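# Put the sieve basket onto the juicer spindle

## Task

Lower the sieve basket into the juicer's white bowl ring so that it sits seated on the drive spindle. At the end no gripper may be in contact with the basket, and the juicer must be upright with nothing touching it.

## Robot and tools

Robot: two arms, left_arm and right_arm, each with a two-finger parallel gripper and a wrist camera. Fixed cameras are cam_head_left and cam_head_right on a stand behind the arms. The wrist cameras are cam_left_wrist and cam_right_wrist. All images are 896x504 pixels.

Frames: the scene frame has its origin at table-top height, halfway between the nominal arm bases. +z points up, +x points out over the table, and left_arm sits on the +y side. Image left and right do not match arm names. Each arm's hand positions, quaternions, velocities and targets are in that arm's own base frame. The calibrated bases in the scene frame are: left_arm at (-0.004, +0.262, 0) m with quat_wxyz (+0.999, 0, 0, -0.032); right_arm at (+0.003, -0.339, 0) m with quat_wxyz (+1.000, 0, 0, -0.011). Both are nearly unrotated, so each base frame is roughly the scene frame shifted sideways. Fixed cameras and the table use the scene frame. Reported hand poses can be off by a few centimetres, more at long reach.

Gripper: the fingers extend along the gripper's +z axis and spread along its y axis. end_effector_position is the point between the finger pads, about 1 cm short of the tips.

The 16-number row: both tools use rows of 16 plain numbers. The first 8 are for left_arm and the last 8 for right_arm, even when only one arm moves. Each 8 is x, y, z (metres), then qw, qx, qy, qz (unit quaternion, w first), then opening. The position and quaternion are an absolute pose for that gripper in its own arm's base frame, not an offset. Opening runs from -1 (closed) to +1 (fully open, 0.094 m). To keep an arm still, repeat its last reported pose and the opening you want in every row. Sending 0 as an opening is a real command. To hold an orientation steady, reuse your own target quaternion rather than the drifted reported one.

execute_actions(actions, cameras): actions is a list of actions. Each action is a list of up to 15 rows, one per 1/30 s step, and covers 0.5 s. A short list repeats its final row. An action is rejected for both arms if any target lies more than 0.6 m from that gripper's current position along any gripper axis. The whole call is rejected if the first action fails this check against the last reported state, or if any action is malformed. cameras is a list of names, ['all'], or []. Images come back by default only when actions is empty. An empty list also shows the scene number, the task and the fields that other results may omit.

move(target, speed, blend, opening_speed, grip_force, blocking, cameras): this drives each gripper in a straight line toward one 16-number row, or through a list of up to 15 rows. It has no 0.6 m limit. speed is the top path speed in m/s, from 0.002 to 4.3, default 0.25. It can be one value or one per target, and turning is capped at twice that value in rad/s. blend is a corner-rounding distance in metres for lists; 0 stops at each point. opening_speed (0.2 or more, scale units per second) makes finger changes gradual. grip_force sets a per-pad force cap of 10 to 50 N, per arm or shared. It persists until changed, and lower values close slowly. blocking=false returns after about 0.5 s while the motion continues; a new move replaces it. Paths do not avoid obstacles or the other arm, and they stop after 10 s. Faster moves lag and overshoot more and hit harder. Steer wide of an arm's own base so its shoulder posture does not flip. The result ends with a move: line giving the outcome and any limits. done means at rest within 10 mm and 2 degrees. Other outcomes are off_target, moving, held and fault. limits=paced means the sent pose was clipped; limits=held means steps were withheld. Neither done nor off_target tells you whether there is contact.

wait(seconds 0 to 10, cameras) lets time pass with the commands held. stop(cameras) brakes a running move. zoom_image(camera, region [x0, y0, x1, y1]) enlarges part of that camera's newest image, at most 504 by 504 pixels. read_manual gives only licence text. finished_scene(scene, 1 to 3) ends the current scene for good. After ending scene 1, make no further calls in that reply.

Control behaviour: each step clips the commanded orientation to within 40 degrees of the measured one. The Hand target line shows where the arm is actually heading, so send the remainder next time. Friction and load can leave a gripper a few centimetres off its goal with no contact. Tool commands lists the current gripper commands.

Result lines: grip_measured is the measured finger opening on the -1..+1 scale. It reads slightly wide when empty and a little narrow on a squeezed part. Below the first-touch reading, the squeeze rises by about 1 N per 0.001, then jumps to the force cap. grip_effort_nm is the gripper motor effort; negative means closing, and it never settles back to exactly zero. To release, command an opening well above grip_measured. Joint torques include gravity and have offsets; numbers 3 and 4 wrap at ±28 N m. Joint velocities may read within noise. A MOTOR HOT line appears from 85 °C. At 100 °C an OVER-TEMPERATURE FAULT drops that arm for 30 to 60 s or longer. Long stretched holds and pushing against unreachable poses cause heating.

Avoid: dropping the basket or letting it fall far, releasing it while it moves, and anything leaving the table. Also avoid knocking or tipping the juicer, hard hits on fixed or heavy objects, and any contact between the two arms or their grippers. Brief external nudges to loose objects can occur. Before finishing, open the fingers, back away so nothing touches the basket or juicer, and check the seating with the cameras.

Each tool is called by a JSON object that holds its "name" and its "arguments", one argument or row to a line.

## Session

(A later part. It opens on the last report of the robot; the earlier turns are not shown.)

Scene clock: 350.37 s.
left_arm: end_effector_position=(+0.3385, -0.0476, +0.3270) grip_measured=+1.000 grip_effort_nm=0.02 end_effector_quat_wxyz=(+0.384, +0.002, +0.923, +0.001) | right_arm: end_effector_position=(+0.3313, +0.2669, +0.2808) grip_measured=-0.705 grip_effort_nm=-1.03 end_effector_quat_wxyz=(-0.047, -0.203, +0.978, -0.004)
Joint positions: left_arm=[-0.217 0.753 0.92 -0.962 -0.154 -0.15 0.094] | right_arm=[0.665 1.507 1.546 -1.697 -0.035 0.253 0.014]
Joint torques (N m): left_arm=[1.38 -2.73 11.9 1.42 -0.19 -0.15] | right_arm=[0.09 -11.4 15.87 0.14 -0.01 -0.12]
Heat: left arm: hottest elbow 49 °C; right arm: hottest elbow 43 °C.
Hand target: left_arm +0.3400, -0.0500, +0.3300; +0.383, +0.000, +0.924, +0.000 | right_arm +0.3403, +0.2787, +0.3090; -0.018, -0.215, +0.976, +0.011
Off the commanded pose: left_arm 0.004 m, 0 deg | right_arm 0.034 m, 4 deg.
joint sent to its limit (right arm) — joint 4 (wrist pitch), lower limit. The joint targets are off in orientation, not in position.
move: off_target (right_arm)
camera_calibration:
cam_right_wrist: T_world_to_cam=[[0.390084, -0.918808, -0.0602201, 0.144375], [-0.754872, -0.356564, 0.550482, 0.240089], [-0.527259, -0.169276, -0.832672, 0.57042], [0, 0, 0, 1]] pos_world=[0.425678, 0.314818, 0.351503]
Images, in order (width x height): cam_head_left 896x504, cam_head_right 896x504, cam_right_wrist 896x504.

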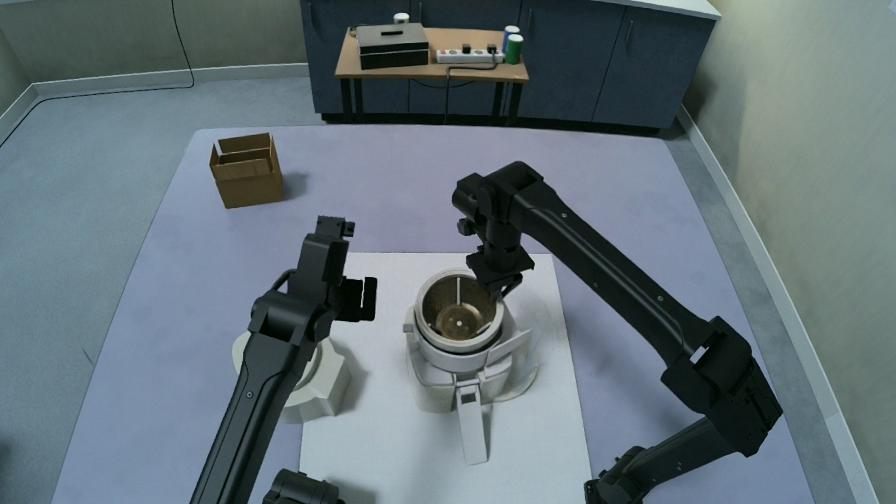

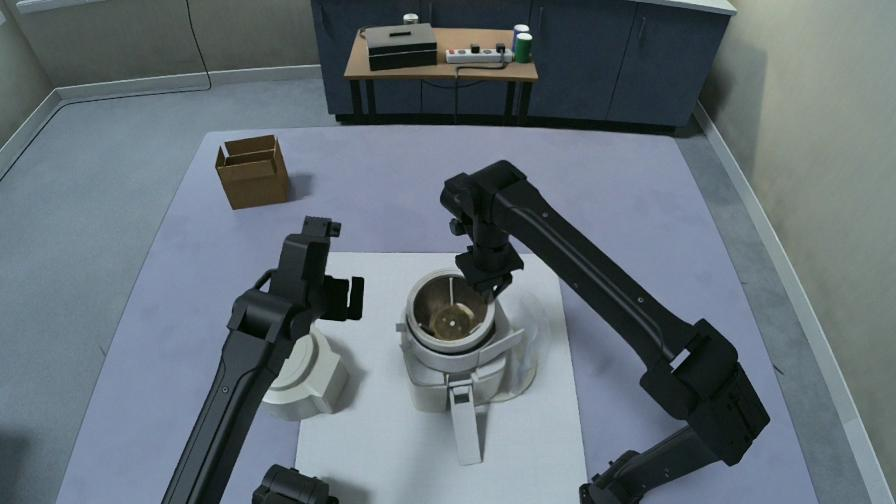

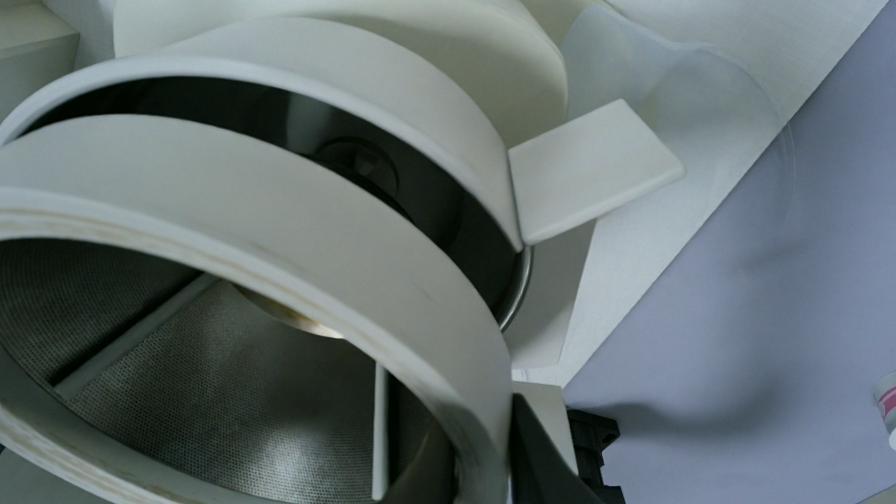

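{"name": "move", "arguments": {
  "target": [
    [0.34,-0.05,0.33,0.383,0,0.924,0,1,0.336,0.277,0.262,-0.0732,-0.2158,0.973,-0.0162,-0.9]
  ],
  "speed": 0.08,
  "cameras": ["cam_head_left","cam_head_right","cam_right_wrist"]
}}

{"name": "zoom_image", "arguments": {
  "camera": "cam_head_left",
  "region": [390, 250, 540, 390]
}}

{"name": "zoom_image", "arguments": {
  "camera": "cam_head_right",
  "region": [390, 250, 540, 390]
}}

Scene clock: 362.70 s.
left_arm: end_effector_position=(+0.3385, -0.0476, +0.3270) grip_measured=+1.000 grip_effort_nm=0.02 end_effector_quat_wxyz=(+0.384, +0.002, +0.923, +0.001) | right_arm: end_effector_position=(+0.3359, +0.2689, +0.2615) grip_measured=-0.705 grip_effort_nm=-1.03 end_effector_quat_wxyz=(-0.070, -0.209, +0.975, -0.019)
Joint positions: left_arm=[-0.217 0.753 0.92 -0.962 -0.154 -0.15 0.094] | right_arm=[0.665 1.555 1.546 -1.705 -0.028 0.241 0.014]
Joint torques (N m): left_arm=[1.61 -2.67 11.97 1.28 -0.22 -0.17] | right_arm=[0.38 -10.75 10.62 0.13 -0.33 -0.13]
Heat: left arm: hottest elbow 49 °C; right arm: hottest elbow 46 °C.
Hand target: left_arm +0.3400, -0.0500, +0.3300; +0.383, +0.000, +0.924, +0.000 | right_arm +0.3359, +0.2770, +0.2619; -0.072, -0.216, +0.974, -0.016
Off the commanded pose: left_arm 0.004 m, 0 deg | right_arm 0.008 m, 1 deg.
joint sent to its limit (right arm) — joint 4 (wrist pitch), lower limit. The joint targets still meet the commanded pose.
move: done
camera_calibration:
cam_right_wrist: T_world_to_cam=[[0.399553, -0.915816, -0.0404838, 0.134034], [-0.727659, -0.343705, 0.593615, 0.231076], [-0.557556, -0.207723, -0.80373, 0.569984], [0, 0, 0, 1]] pos_world=[0.432389, 0.320571, 0.326369]
Images, in order (width x height): cam_head_left 896x504, cam_head_right 896x504, cam_right_wrist 896x504.

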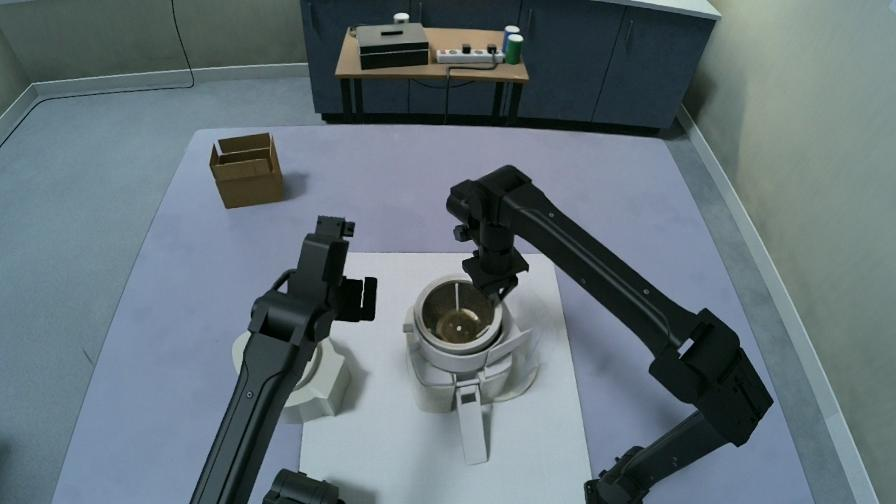

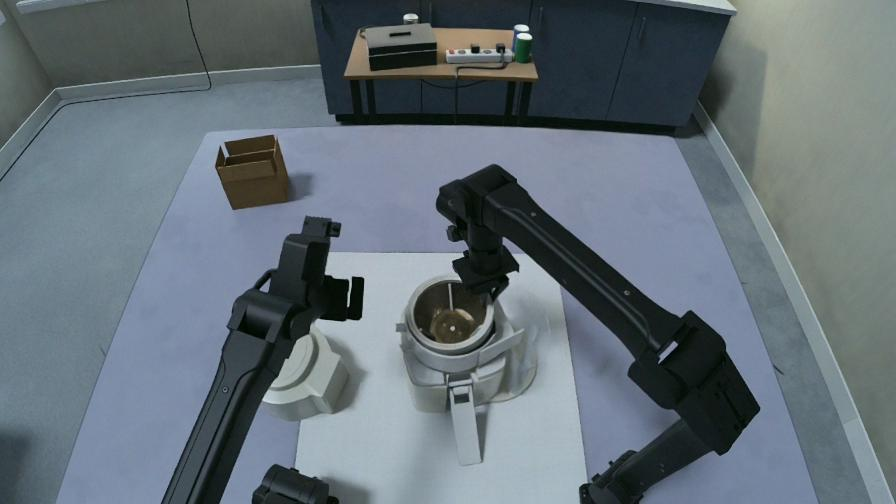

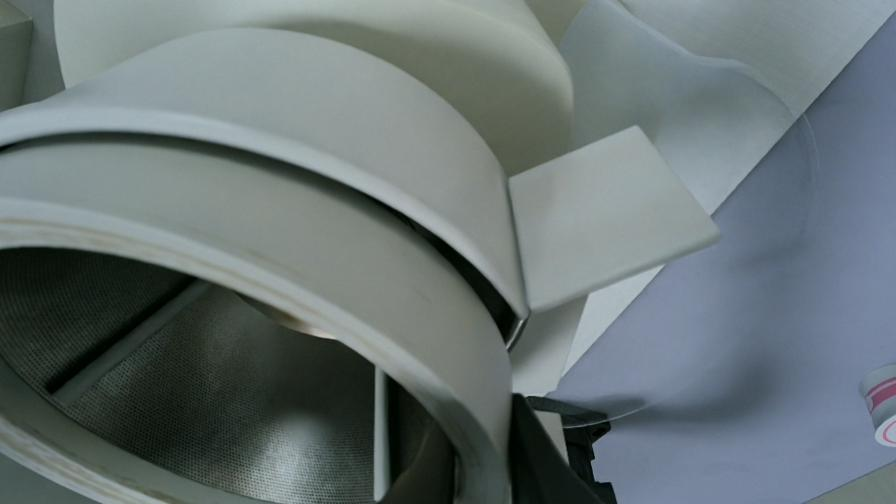

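Scaled by 3.360 from the camera's 896x504 image, which has a finer 1280x720 frame.

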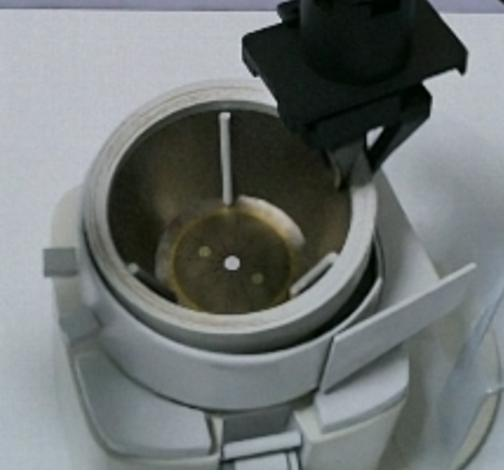

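Scaled by 3.360 from the camera's 896x504 image, which has a finer 1280x720 frame.

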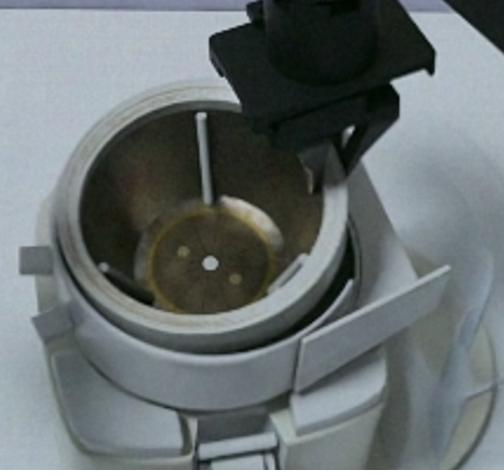

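{"name": "move", "arguments": {
  "target": [
    [0.34,-0.05,0.33,0.383,0,0.924,0,1,0.334,0.279,0.225,-0.0732,-0.2158,0.973,-0.0162,-0.9]
  ],
  "speed": 0.06,
  "cameras": ["cam_head_left","cam_head_right","cam_right_wrist"]
}}

{"name": "zoom_image", "arguments": {
  "camera": "cam_head_left",
  "region": [390, 250, 540, 390]
}}

{"name": "zoom_image", "arguments": {
  "camera": "cam_head_right",
  "region": [390, 250, 540, 390]
}}

Scene clock: 373.00 s.
left_arm: end_effector_position=(+0.3385, -0.0476, +0.3270) grip_measured=+1.000 grip_effort_nm=0.01 end_effector_quat_wxyz=(+0.384, +0.002, +0.923, +0.001) | right_arm: end_effector_position=(+0.3359, +0.2691, +0.2368) grip_measured=-0.705 grip_effort_nm=-1.03 end_effector_quat_wxyz=(-0.074, -0.209, +0.975, -0.020)
Joint positions: left_arm=[-0.217 0.753 0.92 -0.962 -0.154 -0.15 0.094] | right_arm=[0.665 1.563 1.49 -1.649 -0.029 0.241 0.014]
Joint torques (N m): left_arm=[1.67 -2.37 11.71 1.36 -0.18 -0.16] | right_arm=[1.14 -10.87 7.86 1.68 -0.32 -0.02]
Heat: left arm: hottest elbow 48 °C; right arm: hottest elbow 45 °C.
Hand target: left_arm +0.3400, -0.0500, +0.3300; +0.383, +0.000, +0.924, +0.000 | right_arm +0.3337, +0.2787, +0.2252; -0.074, -0.216, +0.973, -0.016
Off the commanded pose: left_arm 0.004 m, 0 deg | right_arm 0.016 m, 1 deg.
move: off_target (right_arm)
camera_calibration:
cam_right_wrist: T_world_to_cam=[[0.399219, -0.916021, -0.0391203, 0.133101], [-0.723638, -0.341001, 0.600056, 0.242147], [-0.563003, -0.211245, -0.799001, 0.551872], [0, 0, 0, 1]] pos_world=[0.432796, 0.321076, 0.300852]
Images, in order (width x height): cam_head_left 896x504, cam_head_right 896x504, cam_right_wrist 896x504.

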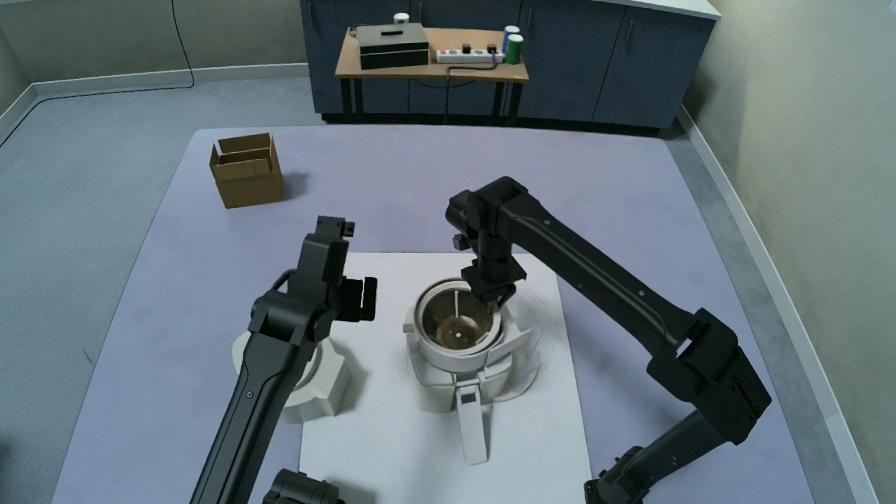

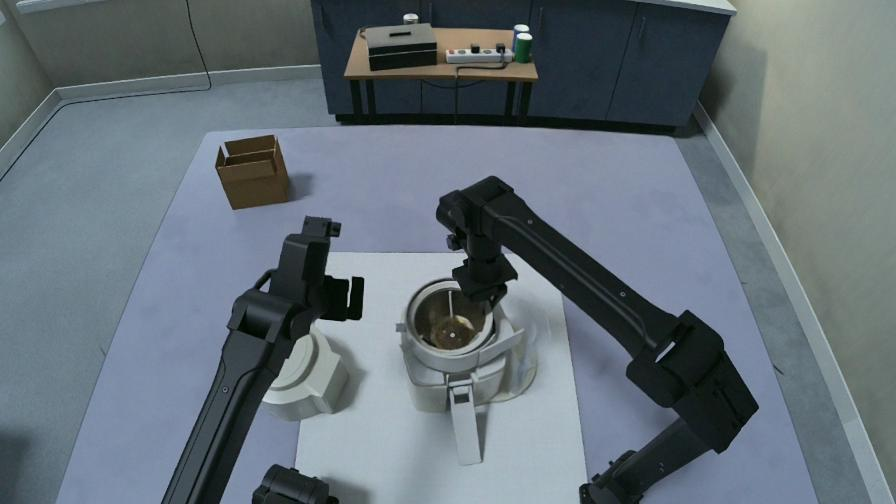

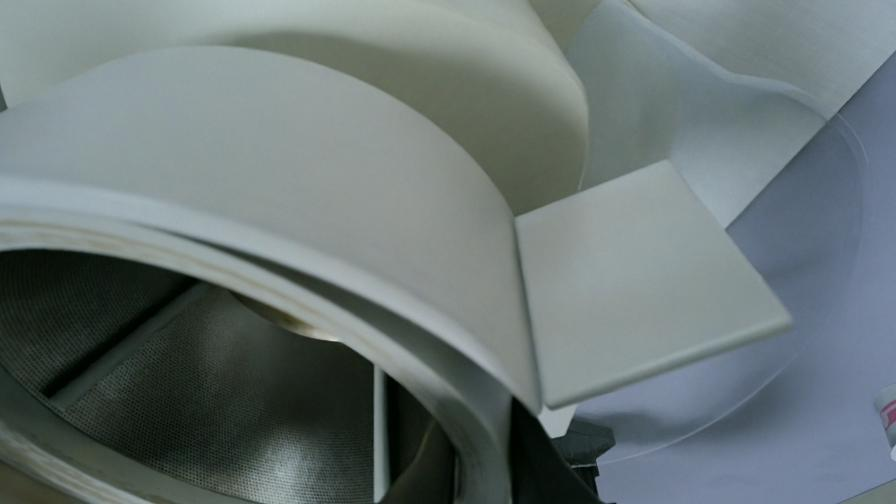

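Scaled by 3.360 from the camera's 896x504 image, which has a finer 1280x720 frame.

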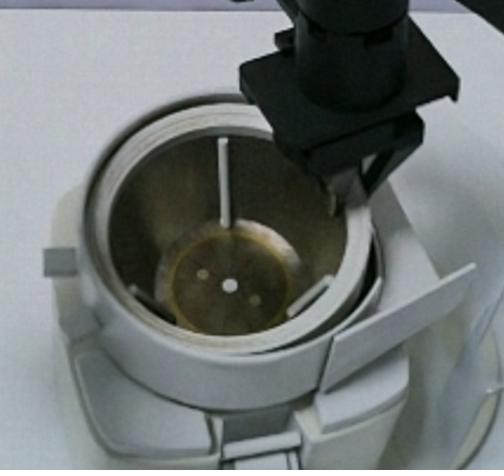

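Scaled by 3.360 from the camera's 896x504 image, which has a finer 1280x720 frame.

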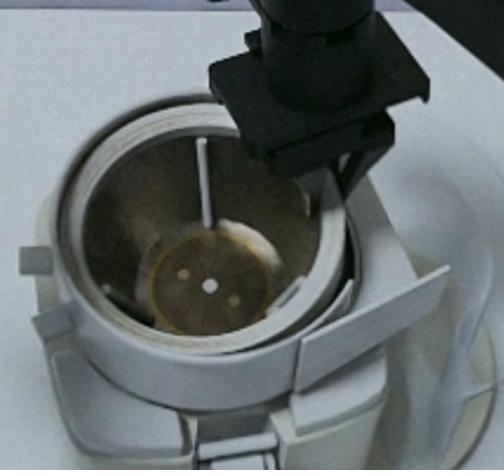

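{"name": "move", "arguments": {
  "target": [
    [0.34,-0.05,0.33,0.383,0,0.924,0,1,0.335,0.272,0.195,-0.0732,-0.2158,0.973,-0.0162,-0.9]
  ],
  "speed": 0.06,
  "cameras": ["cam_head_left","cam_head_right","cam_right_wrist"]
}}

{"name": "zoom_image", "arguments": {
  "camera": "cam_head_left",
  "region": [390, 250, 540, 390]
}}

{"name": "zoom_image", "arguments": {
  "camera": "cam_head_right",
  "region": [390, 250, 540, 390]
}}

Scene clock: 379.23 s.
left_arm: end_effector_position=(+0.3385, -0.0476, +0.3270) grip_measured=+1.000 grip_effort_nm=0.02 end_effector_quat_wxyz=(+0.384, +0.002, +0.923, +0.001) | right_arm: end_effector_position=(+0.3363, +0.2691, +0.2284) grip_measured=-0.705 grip_effort_nm=-1.03 end_effector_quat_wxyz=(-0.047, -0.212, +0.976, -0.004)
Joint positions: left_arm=[-0.217 0.753 0.92 -0.962 -0.154 -0.15 0.094] | right_arm=[0.662 1.525 1.429 -1.563 -0.034 0.233 0.014]
Joint torques (N m): left_arm=[1.08 -2.32 11.81 1.52 -0.24 -0.17] | right_arm=[0.09 -8.06 6.45 1.55 -0.01 -0.08]
Heat: left arm: hottest elbow 48 °C; right arm: hottest elbow 44 °C.
Hand target: left_arm +0.3400, -0.0500, +0.3300; +0.383, +0.000, +0.924, +0.000 | right_arm +0.3337, +0.2708, +0.1963; -0.073, -0.216, +0.974, -0.016
Off the commanded pose: left_arm 0.004 m, 0 deg | right_arm 0.034 m, 3 deg.
move: off_target (right_arm)
camera_calibration:
cam_right_wrist: T_world_to_cam=[[0.406391, -0.911674, -0.0607943, 0.133985], [-0.74797, -0.370156, 0.550932, 0.274712], [-0.524774, -0.178421, -0.832333, 0.531284], [0, 0, 0, 1]] pos_world=[0.42983, 0.31863, 0.299003]
Images, in order (width x height): cam_head_left 896x504, cam_head_right 896x504, cam_right_wrist 896x504.

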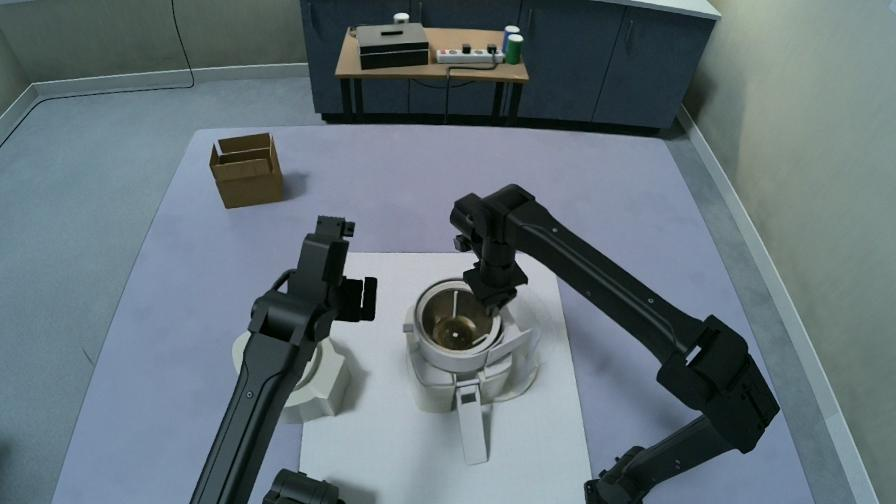

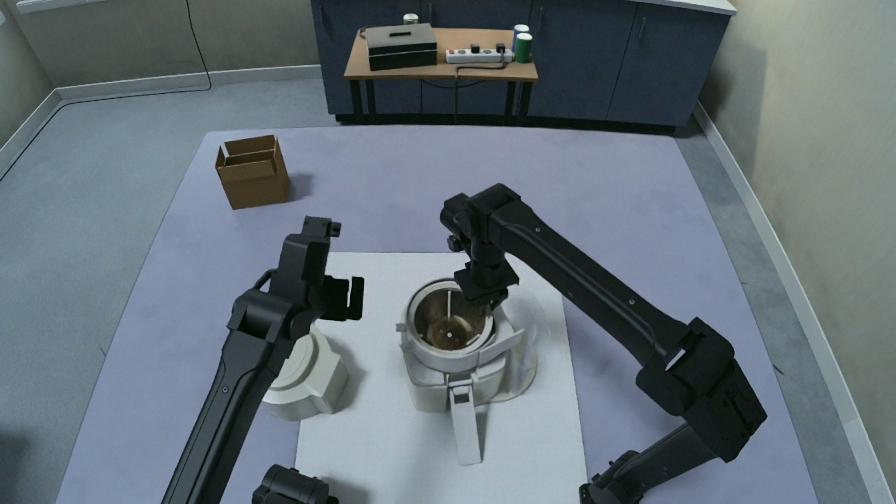

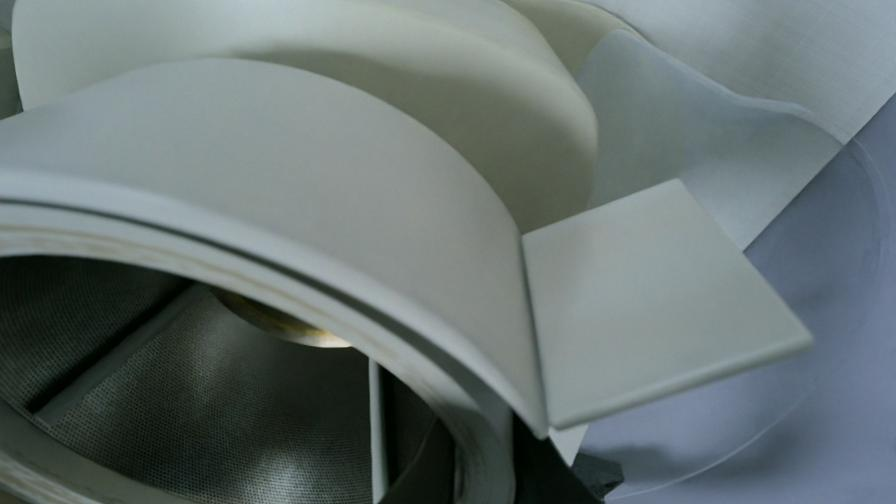

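Scaled by 3.360 from the camera's 896x504 image, which has a finer 1280x720 frame.

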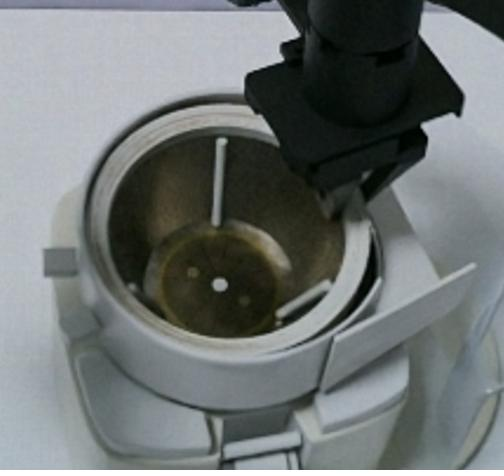

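Scaled by 3.360 from the camera's 896x504 image, which has a finer 1280x720 frame.

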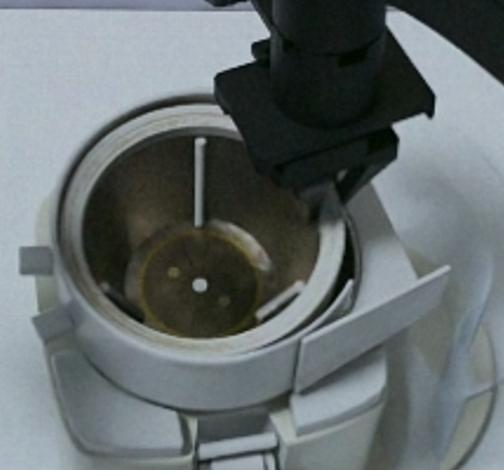

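{"name": "move", "arguments": {
  "target": [
    [0.34,-0.05,0.33,0.383,0,0.924,0,1,0.336,0.269,0.24,-0.0732,-0.2158,0.973,-0.0162,-0.9],
    [0.34,-0.05,0.33,0.383,0,0.924,0,1,0.336,0.269,0.24,-0.0732,-0.2158,0.973,-0.0162,-0.35]
  ],
  "speed": 0.06,
  "opening_speed": 0.5,
  "cameras": ["cam_head_left","cam_head_right","cam_right_wrist"]
}}

{"name": "zoom_image", "arguments": {
  "camera": "cam_head_left",
  "region": [390, 250, 540, 390]
}}

{"name": "zoom_image", "arguments": {
  "camera": "cam_head_right",
  "region": [390, 250, 540, 390]
}}

Scene clock: 389.43 s.
left_arm: end_effector_position=(+0.3385, -0.0476, +0.3270) grip_measured=+1.000 grip_effort_nm=0.01 end_effector_quat_wxyz=(+0.384, +0.002, +0.923, +0.001) | right_arm: end_effector_position=(+0.3258, +0.2611, +0.2224) grip_measured=-0.352 grip_effort_nm=0.09 end_effector_quat_wxyz=(-0.090, -0.210, +0.973, -0.024)
Joint positions: left_arm=[-0.217 0.753 0.92 -0.962 -0.154 -0.15 0.094] | right_arm=[0.662 1.554 1.438 -1.638 -0.036 0.233 0.03]
Joint torques (N m): left_arm=[0.62 -2.43 11.95 1.18 -0.22 -0.13] | right_arm=[-0.38 -11.52 13.59 -0.28 0.09 -0.13]
Heat: left arm: hottest elbow 48 °C; right arm: hottest elbow 43 °C.
Hand target: left_arm +0.3400, -0.0500, +0.3300; +0.383, +0.000, +0.924, +0.000 | right_arm +0.3353, +0.2684, +0.2399; -0.073, -0.216, +0.974, -0.016
Off the commanded pose: left_arm 0.004 m, 0 deg | right_arm 0.022 m, 2 deg.
move: off_target (right_arm); target 2's new opening was sent with right_arm's hand 0.019 m and 1 deg from that target
camera_calibration:
cam_right_wrist: T_world_to_cam=[[0.402059, -0.914782, -0.0390281, 0.127902], [-0.703335, -0.335855, 0.626515, 0.226952], [-0.586232, -0.224446, -0.778432, 0.539404], [0, 0, 0, 1]] pos_world=[0.424415, 0.314293, 0.282693]
Images, in order (width x height): cam_head_left 896x504, cam_head_right 896x504, cam_right_wrist 896x504.

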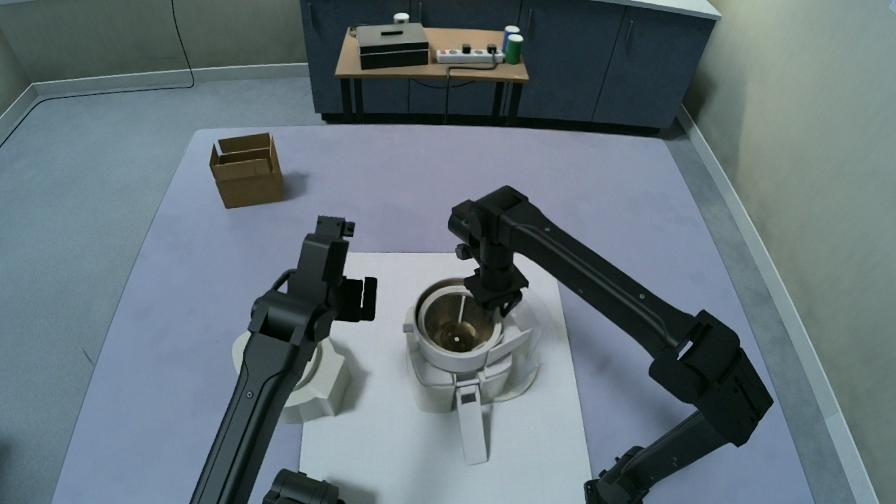

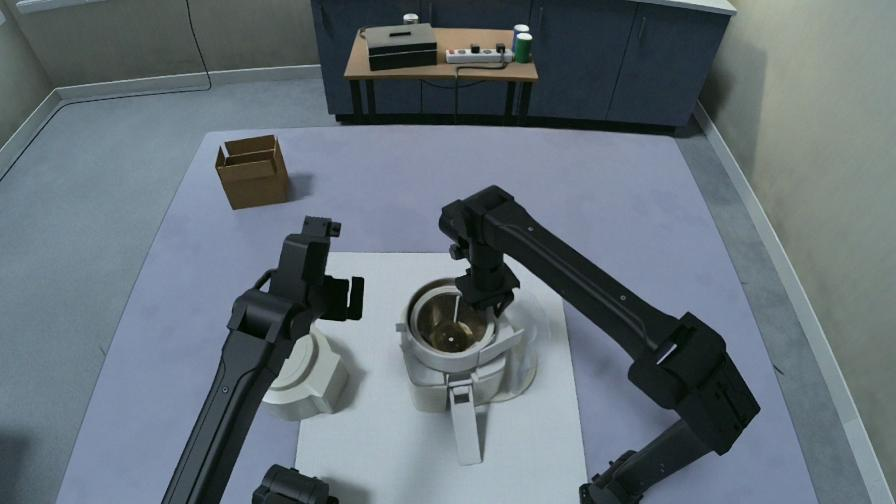

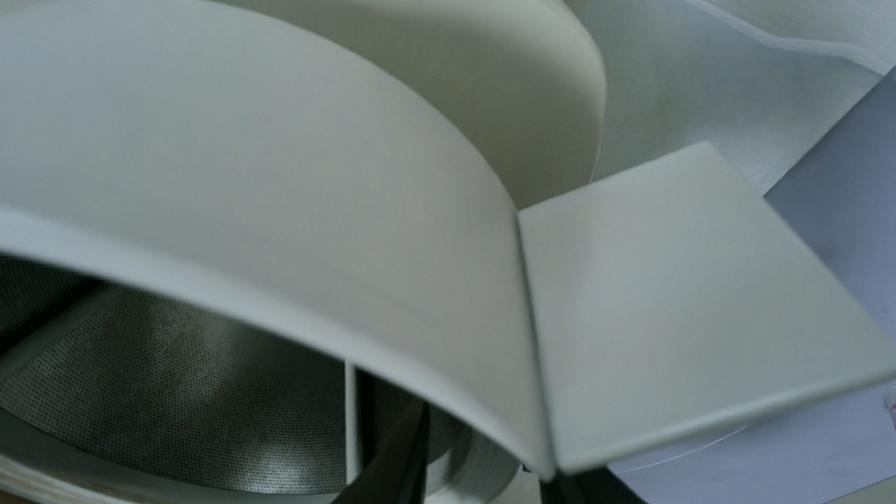

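Scaled by 3.360 from the camera's 896x504 image, which has a finer 1280x720 frame.

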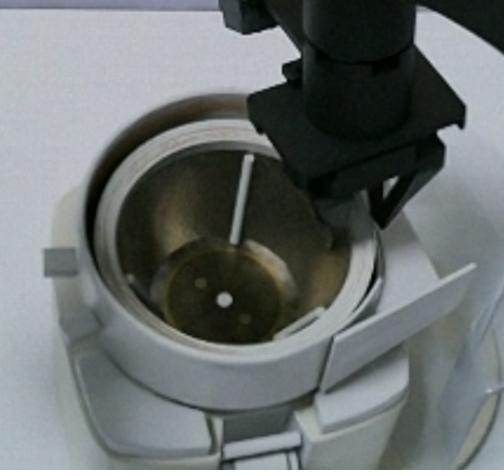

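Scaled by 3.360 from the camera's 896x504 image, which has a finer 1280x720 frame.

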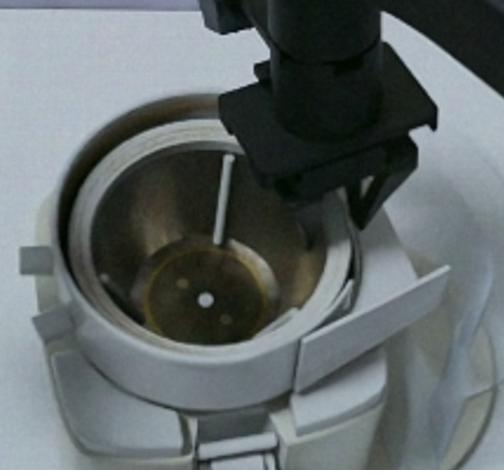

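{"name": "move", "arguments": {
  "target": [
    [0.34,-0.05,0.33,0.383,0,0.924,0,1,0.336,0.269,0.32,-0.05,-0.2158,0.975,-0.0162,-0.2],
    [0.34,-0.05,0.33,0.383,0,0.924,0,1,0.36,0.15,0.35,0,0,1,0,-0.2],
    [0.33,-0.23,0.36,0.383,0,0.924,0,1,0.42,-0.05,0.33,0,0,1,0,-0.2]
  ],
  "speed": 0.2,
  "cameras": ["cam_head_left","cam_left_wrist","cam_right_wrist"]
}}

{"name": "zoom_image", "arguments": {
  "camera": "cam_head_left",
  "region": [390, 250, 540, 390]
}}

Scene clock: 399.73 s.
left_arm: end_effector_position=(+0.3242, -0.2219, +0.3338) grip_measured=+1.000 grip_effort_nm=0.02 end_effector_quat_wxyz=(+0.368, +0.010, +0.930, +0.016) | right_arm: end_effector_position=(+0.4105, -0.0478, +0.3079) grip_measured=-0.202 grip_effort_nm=0.08 end_effector_quat_wxyz=(-0.009, +0.005, +1.000, +0.001)
Joint positions: left_arm=[-0.832 1.032 1.12 -1.11 -0.549 -0.653 0.094] | right_arm=[-0.115 1.436 1.543 -1.697 0 -0.105 0.038]
Joint torques (N m): left_arm=[1.26 -5.3 15.27 1.07 -0.46 -0.2] | right_arm=[-0.85 -10.4 14.37 0.25 0.02 -0.19]
Heat: left arm: hottest elbow 49 °C; right arm: hottest elbow 43 °C.
Hand target: left_arm +0.3292, -0.2293, +0.3597; +0.383, +0.000, +0.924, +0.000 | right_arm +0.4189, -0.0498, +0.3294; +0.013, +0.000, +1.000, -0.002
Off the commanded pose: left_arm 0.028 m, 3 deg | right_arm 0.024 m, 1 deg.
joint sent to its limit (right arm) — joint 4 (wrist pitch), lower limit. The joint targets still meet the commanded pose.
move: off_target (left_arm, right_arm)
camera_calibration:
cam_left_wrist: T_world_to_cam=[[-0.0123122, -0.999543, -0.0275988, -0.204446], [-0.989658, 0.0161261, -0.142538, 0.405112], [0.142918, 0.0255584, -0.989404, 0.407137], [0, 0, 0, 1]] pos_world=[0.340218, -0.221291, 0.454925]
cam_right_wrist: T_world_to_cam=[[-0.0147969, -0.998587, -0.0510382, -0.0144558], [-0.873459, -0.0119353, 0.486752, 0.257533], [-0.486673, 0.0517822, -0.872048, 0.587465], [0, 0, 0, 1]] pos_world=[0.510634, -0.0417819, 0.386205]
Images, in order (width x height): cam_head_left 896x504, cam_left_wrist 896x504, cam_right_wrist 896x504.

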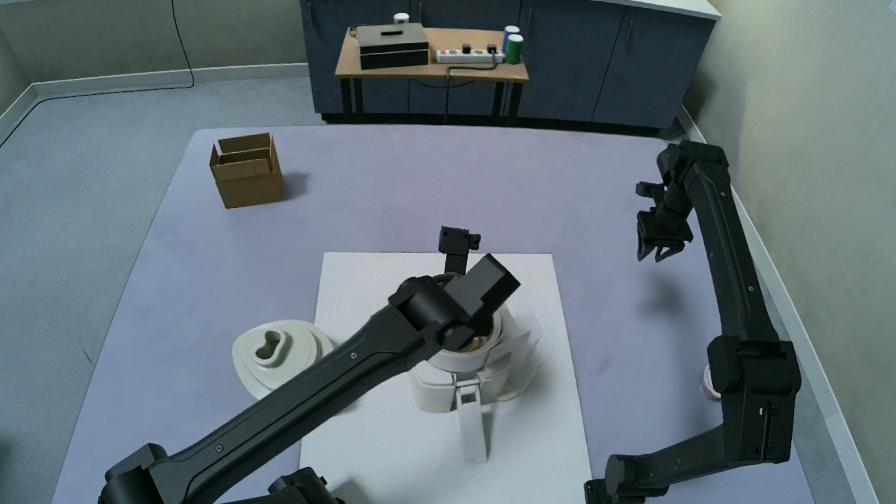

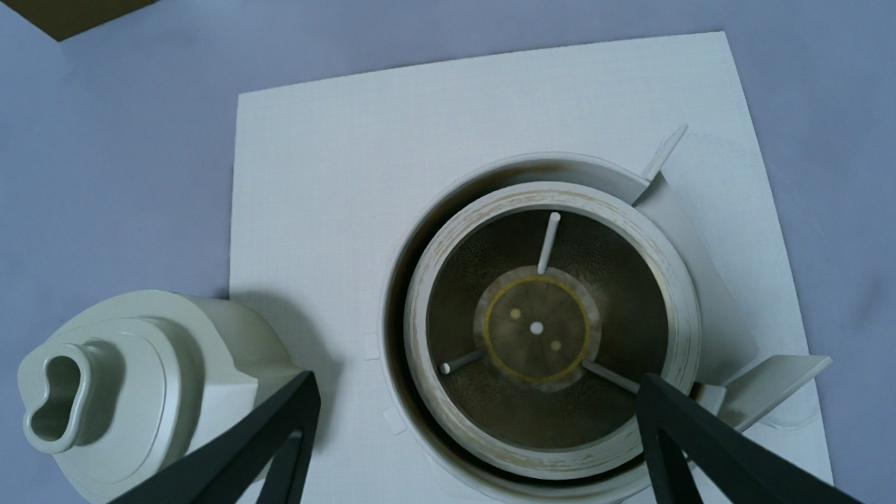

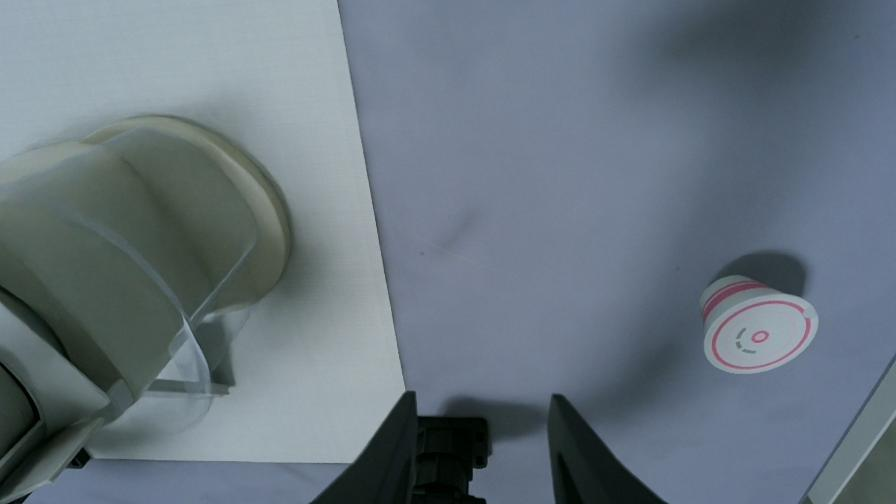

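Scaled by 3.360 from the camera's 896x504 image, which has a finer 1280x720 frame.

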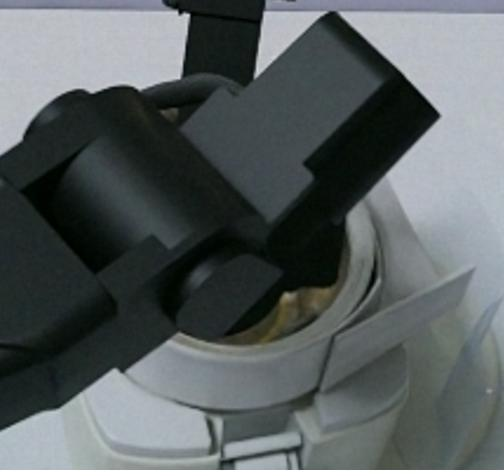

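{"name": "move", "arguments": {
  "target": [
    [0.34,-0.05,0.36,0.383,0,0.924,0,1,0.42,-0.05,0.33,0,0,1,0,-0.2]
  ],
  "speed": 0.5,
  "cameras": ["cam_head_left","cam_head_right","cam_left_wrist"]
}}

{"name": "zoom_image", "arguments": {
  "camera": "cam_head_left",
  "region": [390, 250, 540, 390]
}}

{"name": "zoom_image", "arguments": {
  "camera": "cam_head_right",
  "region": [390, 250, 540, 390]
}}

{"name": "zoom_image", "arguments": {
  "camera": "cam_left_wrist",
  "region": [596, 100, 896, 500]
}}

Scene clock: 419.17 s.
left_arm: end_effector_position=(+0.3353, -0.0509, +0.3573) grip_measured=+1.000 grip_effort_nm=0.01 end_effector_quat_wxyz=(+0.377, -0.002, +0.926, +0.000) | right_arm: end_effector_position=(+0.4105, -0.0478, +0.3079) grip_measured=-0.202 grip_effort_nm=0.08 end_effector_quat_wxyz=(-0.009, +0.005, +1.000, +0.001)
Joint positions: left_arm=[-0.232 0.773 1.016 -1.055 -0.162 -0.171 0.094] | right_arm=[-0.115 1.436 1.543 -1.697 0 -0.105 0.038]
Joint torques (N m): left_arm=[2.2 -2.9 10.99 2.02 0.1 0.05] | right_arm=[-1.2 -10.05 14.31 0.14 0.01 -0.16]
Heat: left arm: hottest elbow 51 °C; right arm: hottest elbow 45 °C.
Hand target: left_arm +0.3399, -0.0499, +0.3599; +0.383, +0.000, +0.924, +0.000 | right_arm +0.4189, -0.0498, +0.3294; +0.013, +0.000, +1.000, -0.002
Off the commanded pose: left_arm 0.006 m, 1 deg | right_arm 0.024 m, 1 deg.
joint sent to its limit (right arm) — joint 4 (wrist pitch), lower limit. The joint targets still meet the commanded pose.
move: off_target (right_arm)
camera_calibration:
cam_left_wrist: T_world_to_cam=[[-0.0031883, -0.99993, 0.0114379, -0.0496784], [-0.986891, 0.00130071, -0.161382, 0.421755], [0.161356, -0.0118025, -0.986826, 0.415463], [0, 0, 0, 1]] pos_world=[0.34903, -0.04532, 0.478621]
Images, in order (width x height): cam_head_left 896x504, cam_head_right 896x504, cam_left_wrist 896x504.

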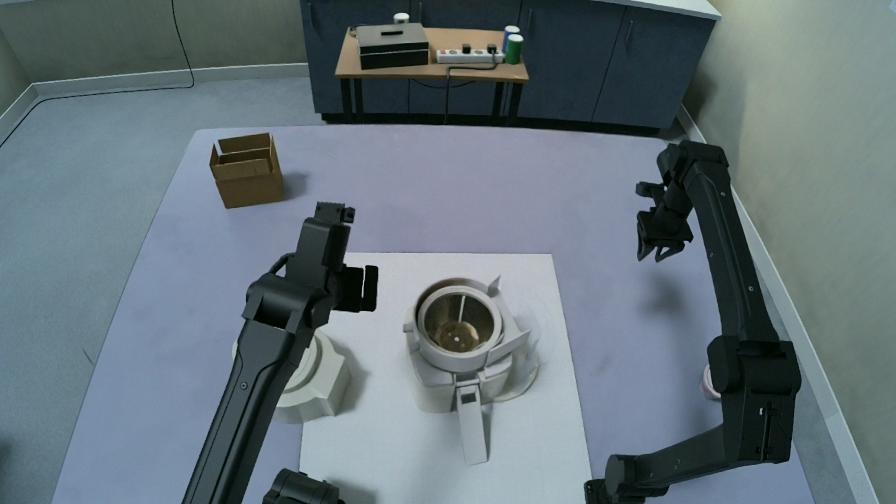

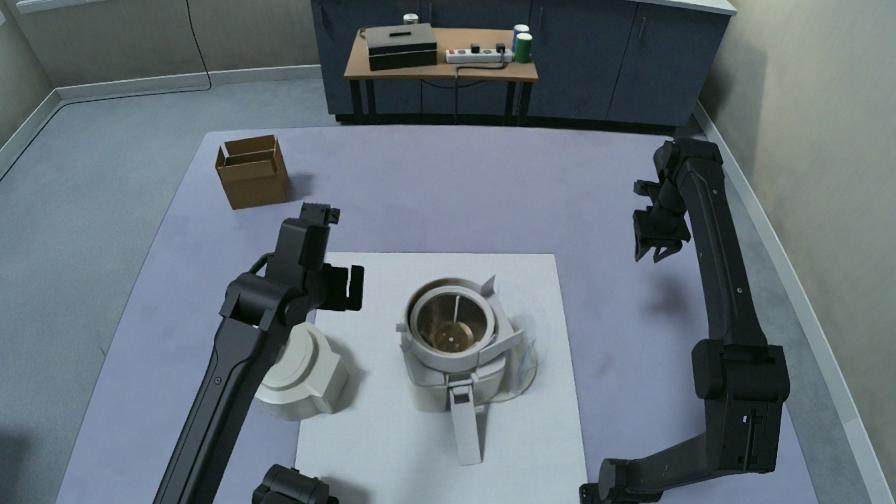

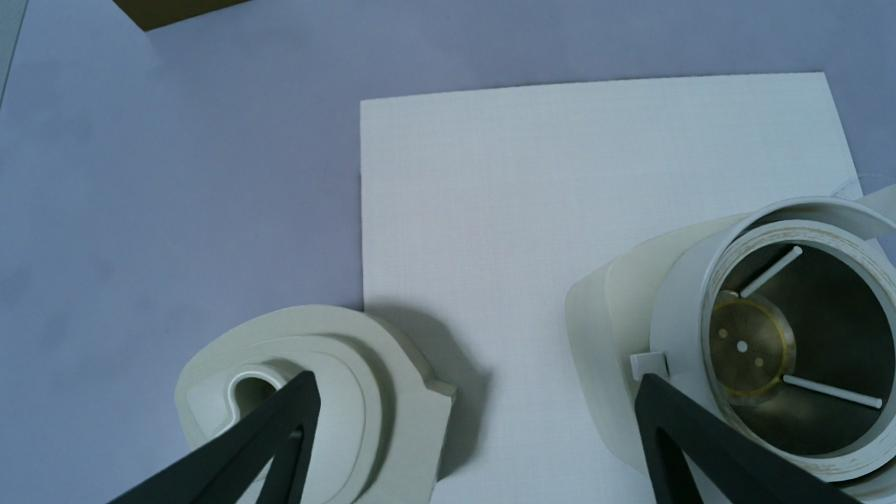

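Scaled by 3.360 from the camera's 896x504 image, which has a finer 1280x720 frame.

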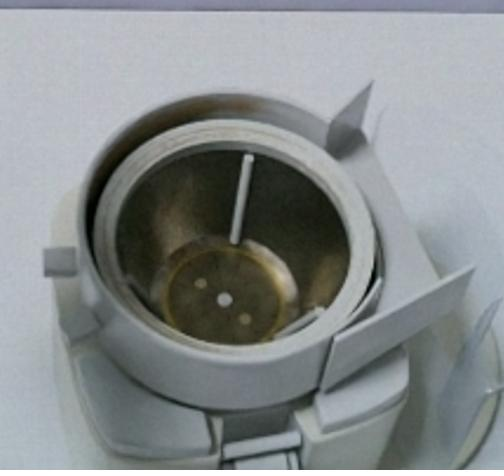

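Scaled by 3.360 from the camera's 896x504 image, which has a finer 1280x720 frame.

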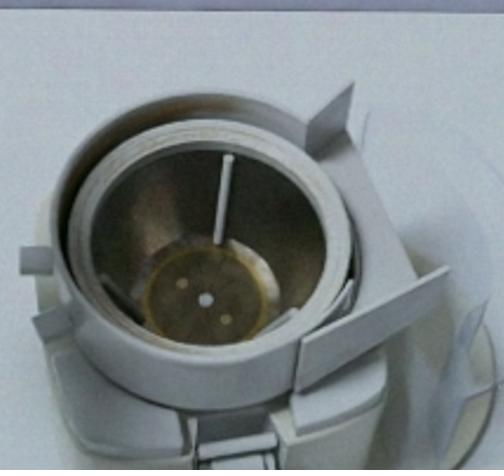

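Scaled by 1.260 from the camera's 896x504 image, which has a finer 1280x720 frame.

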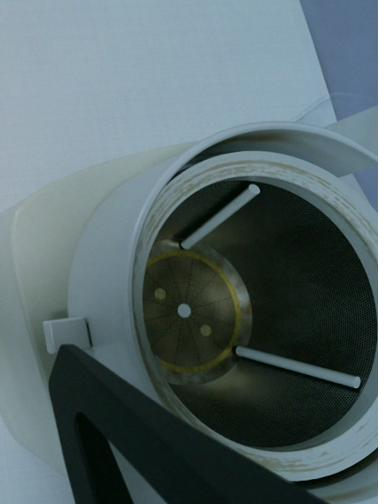

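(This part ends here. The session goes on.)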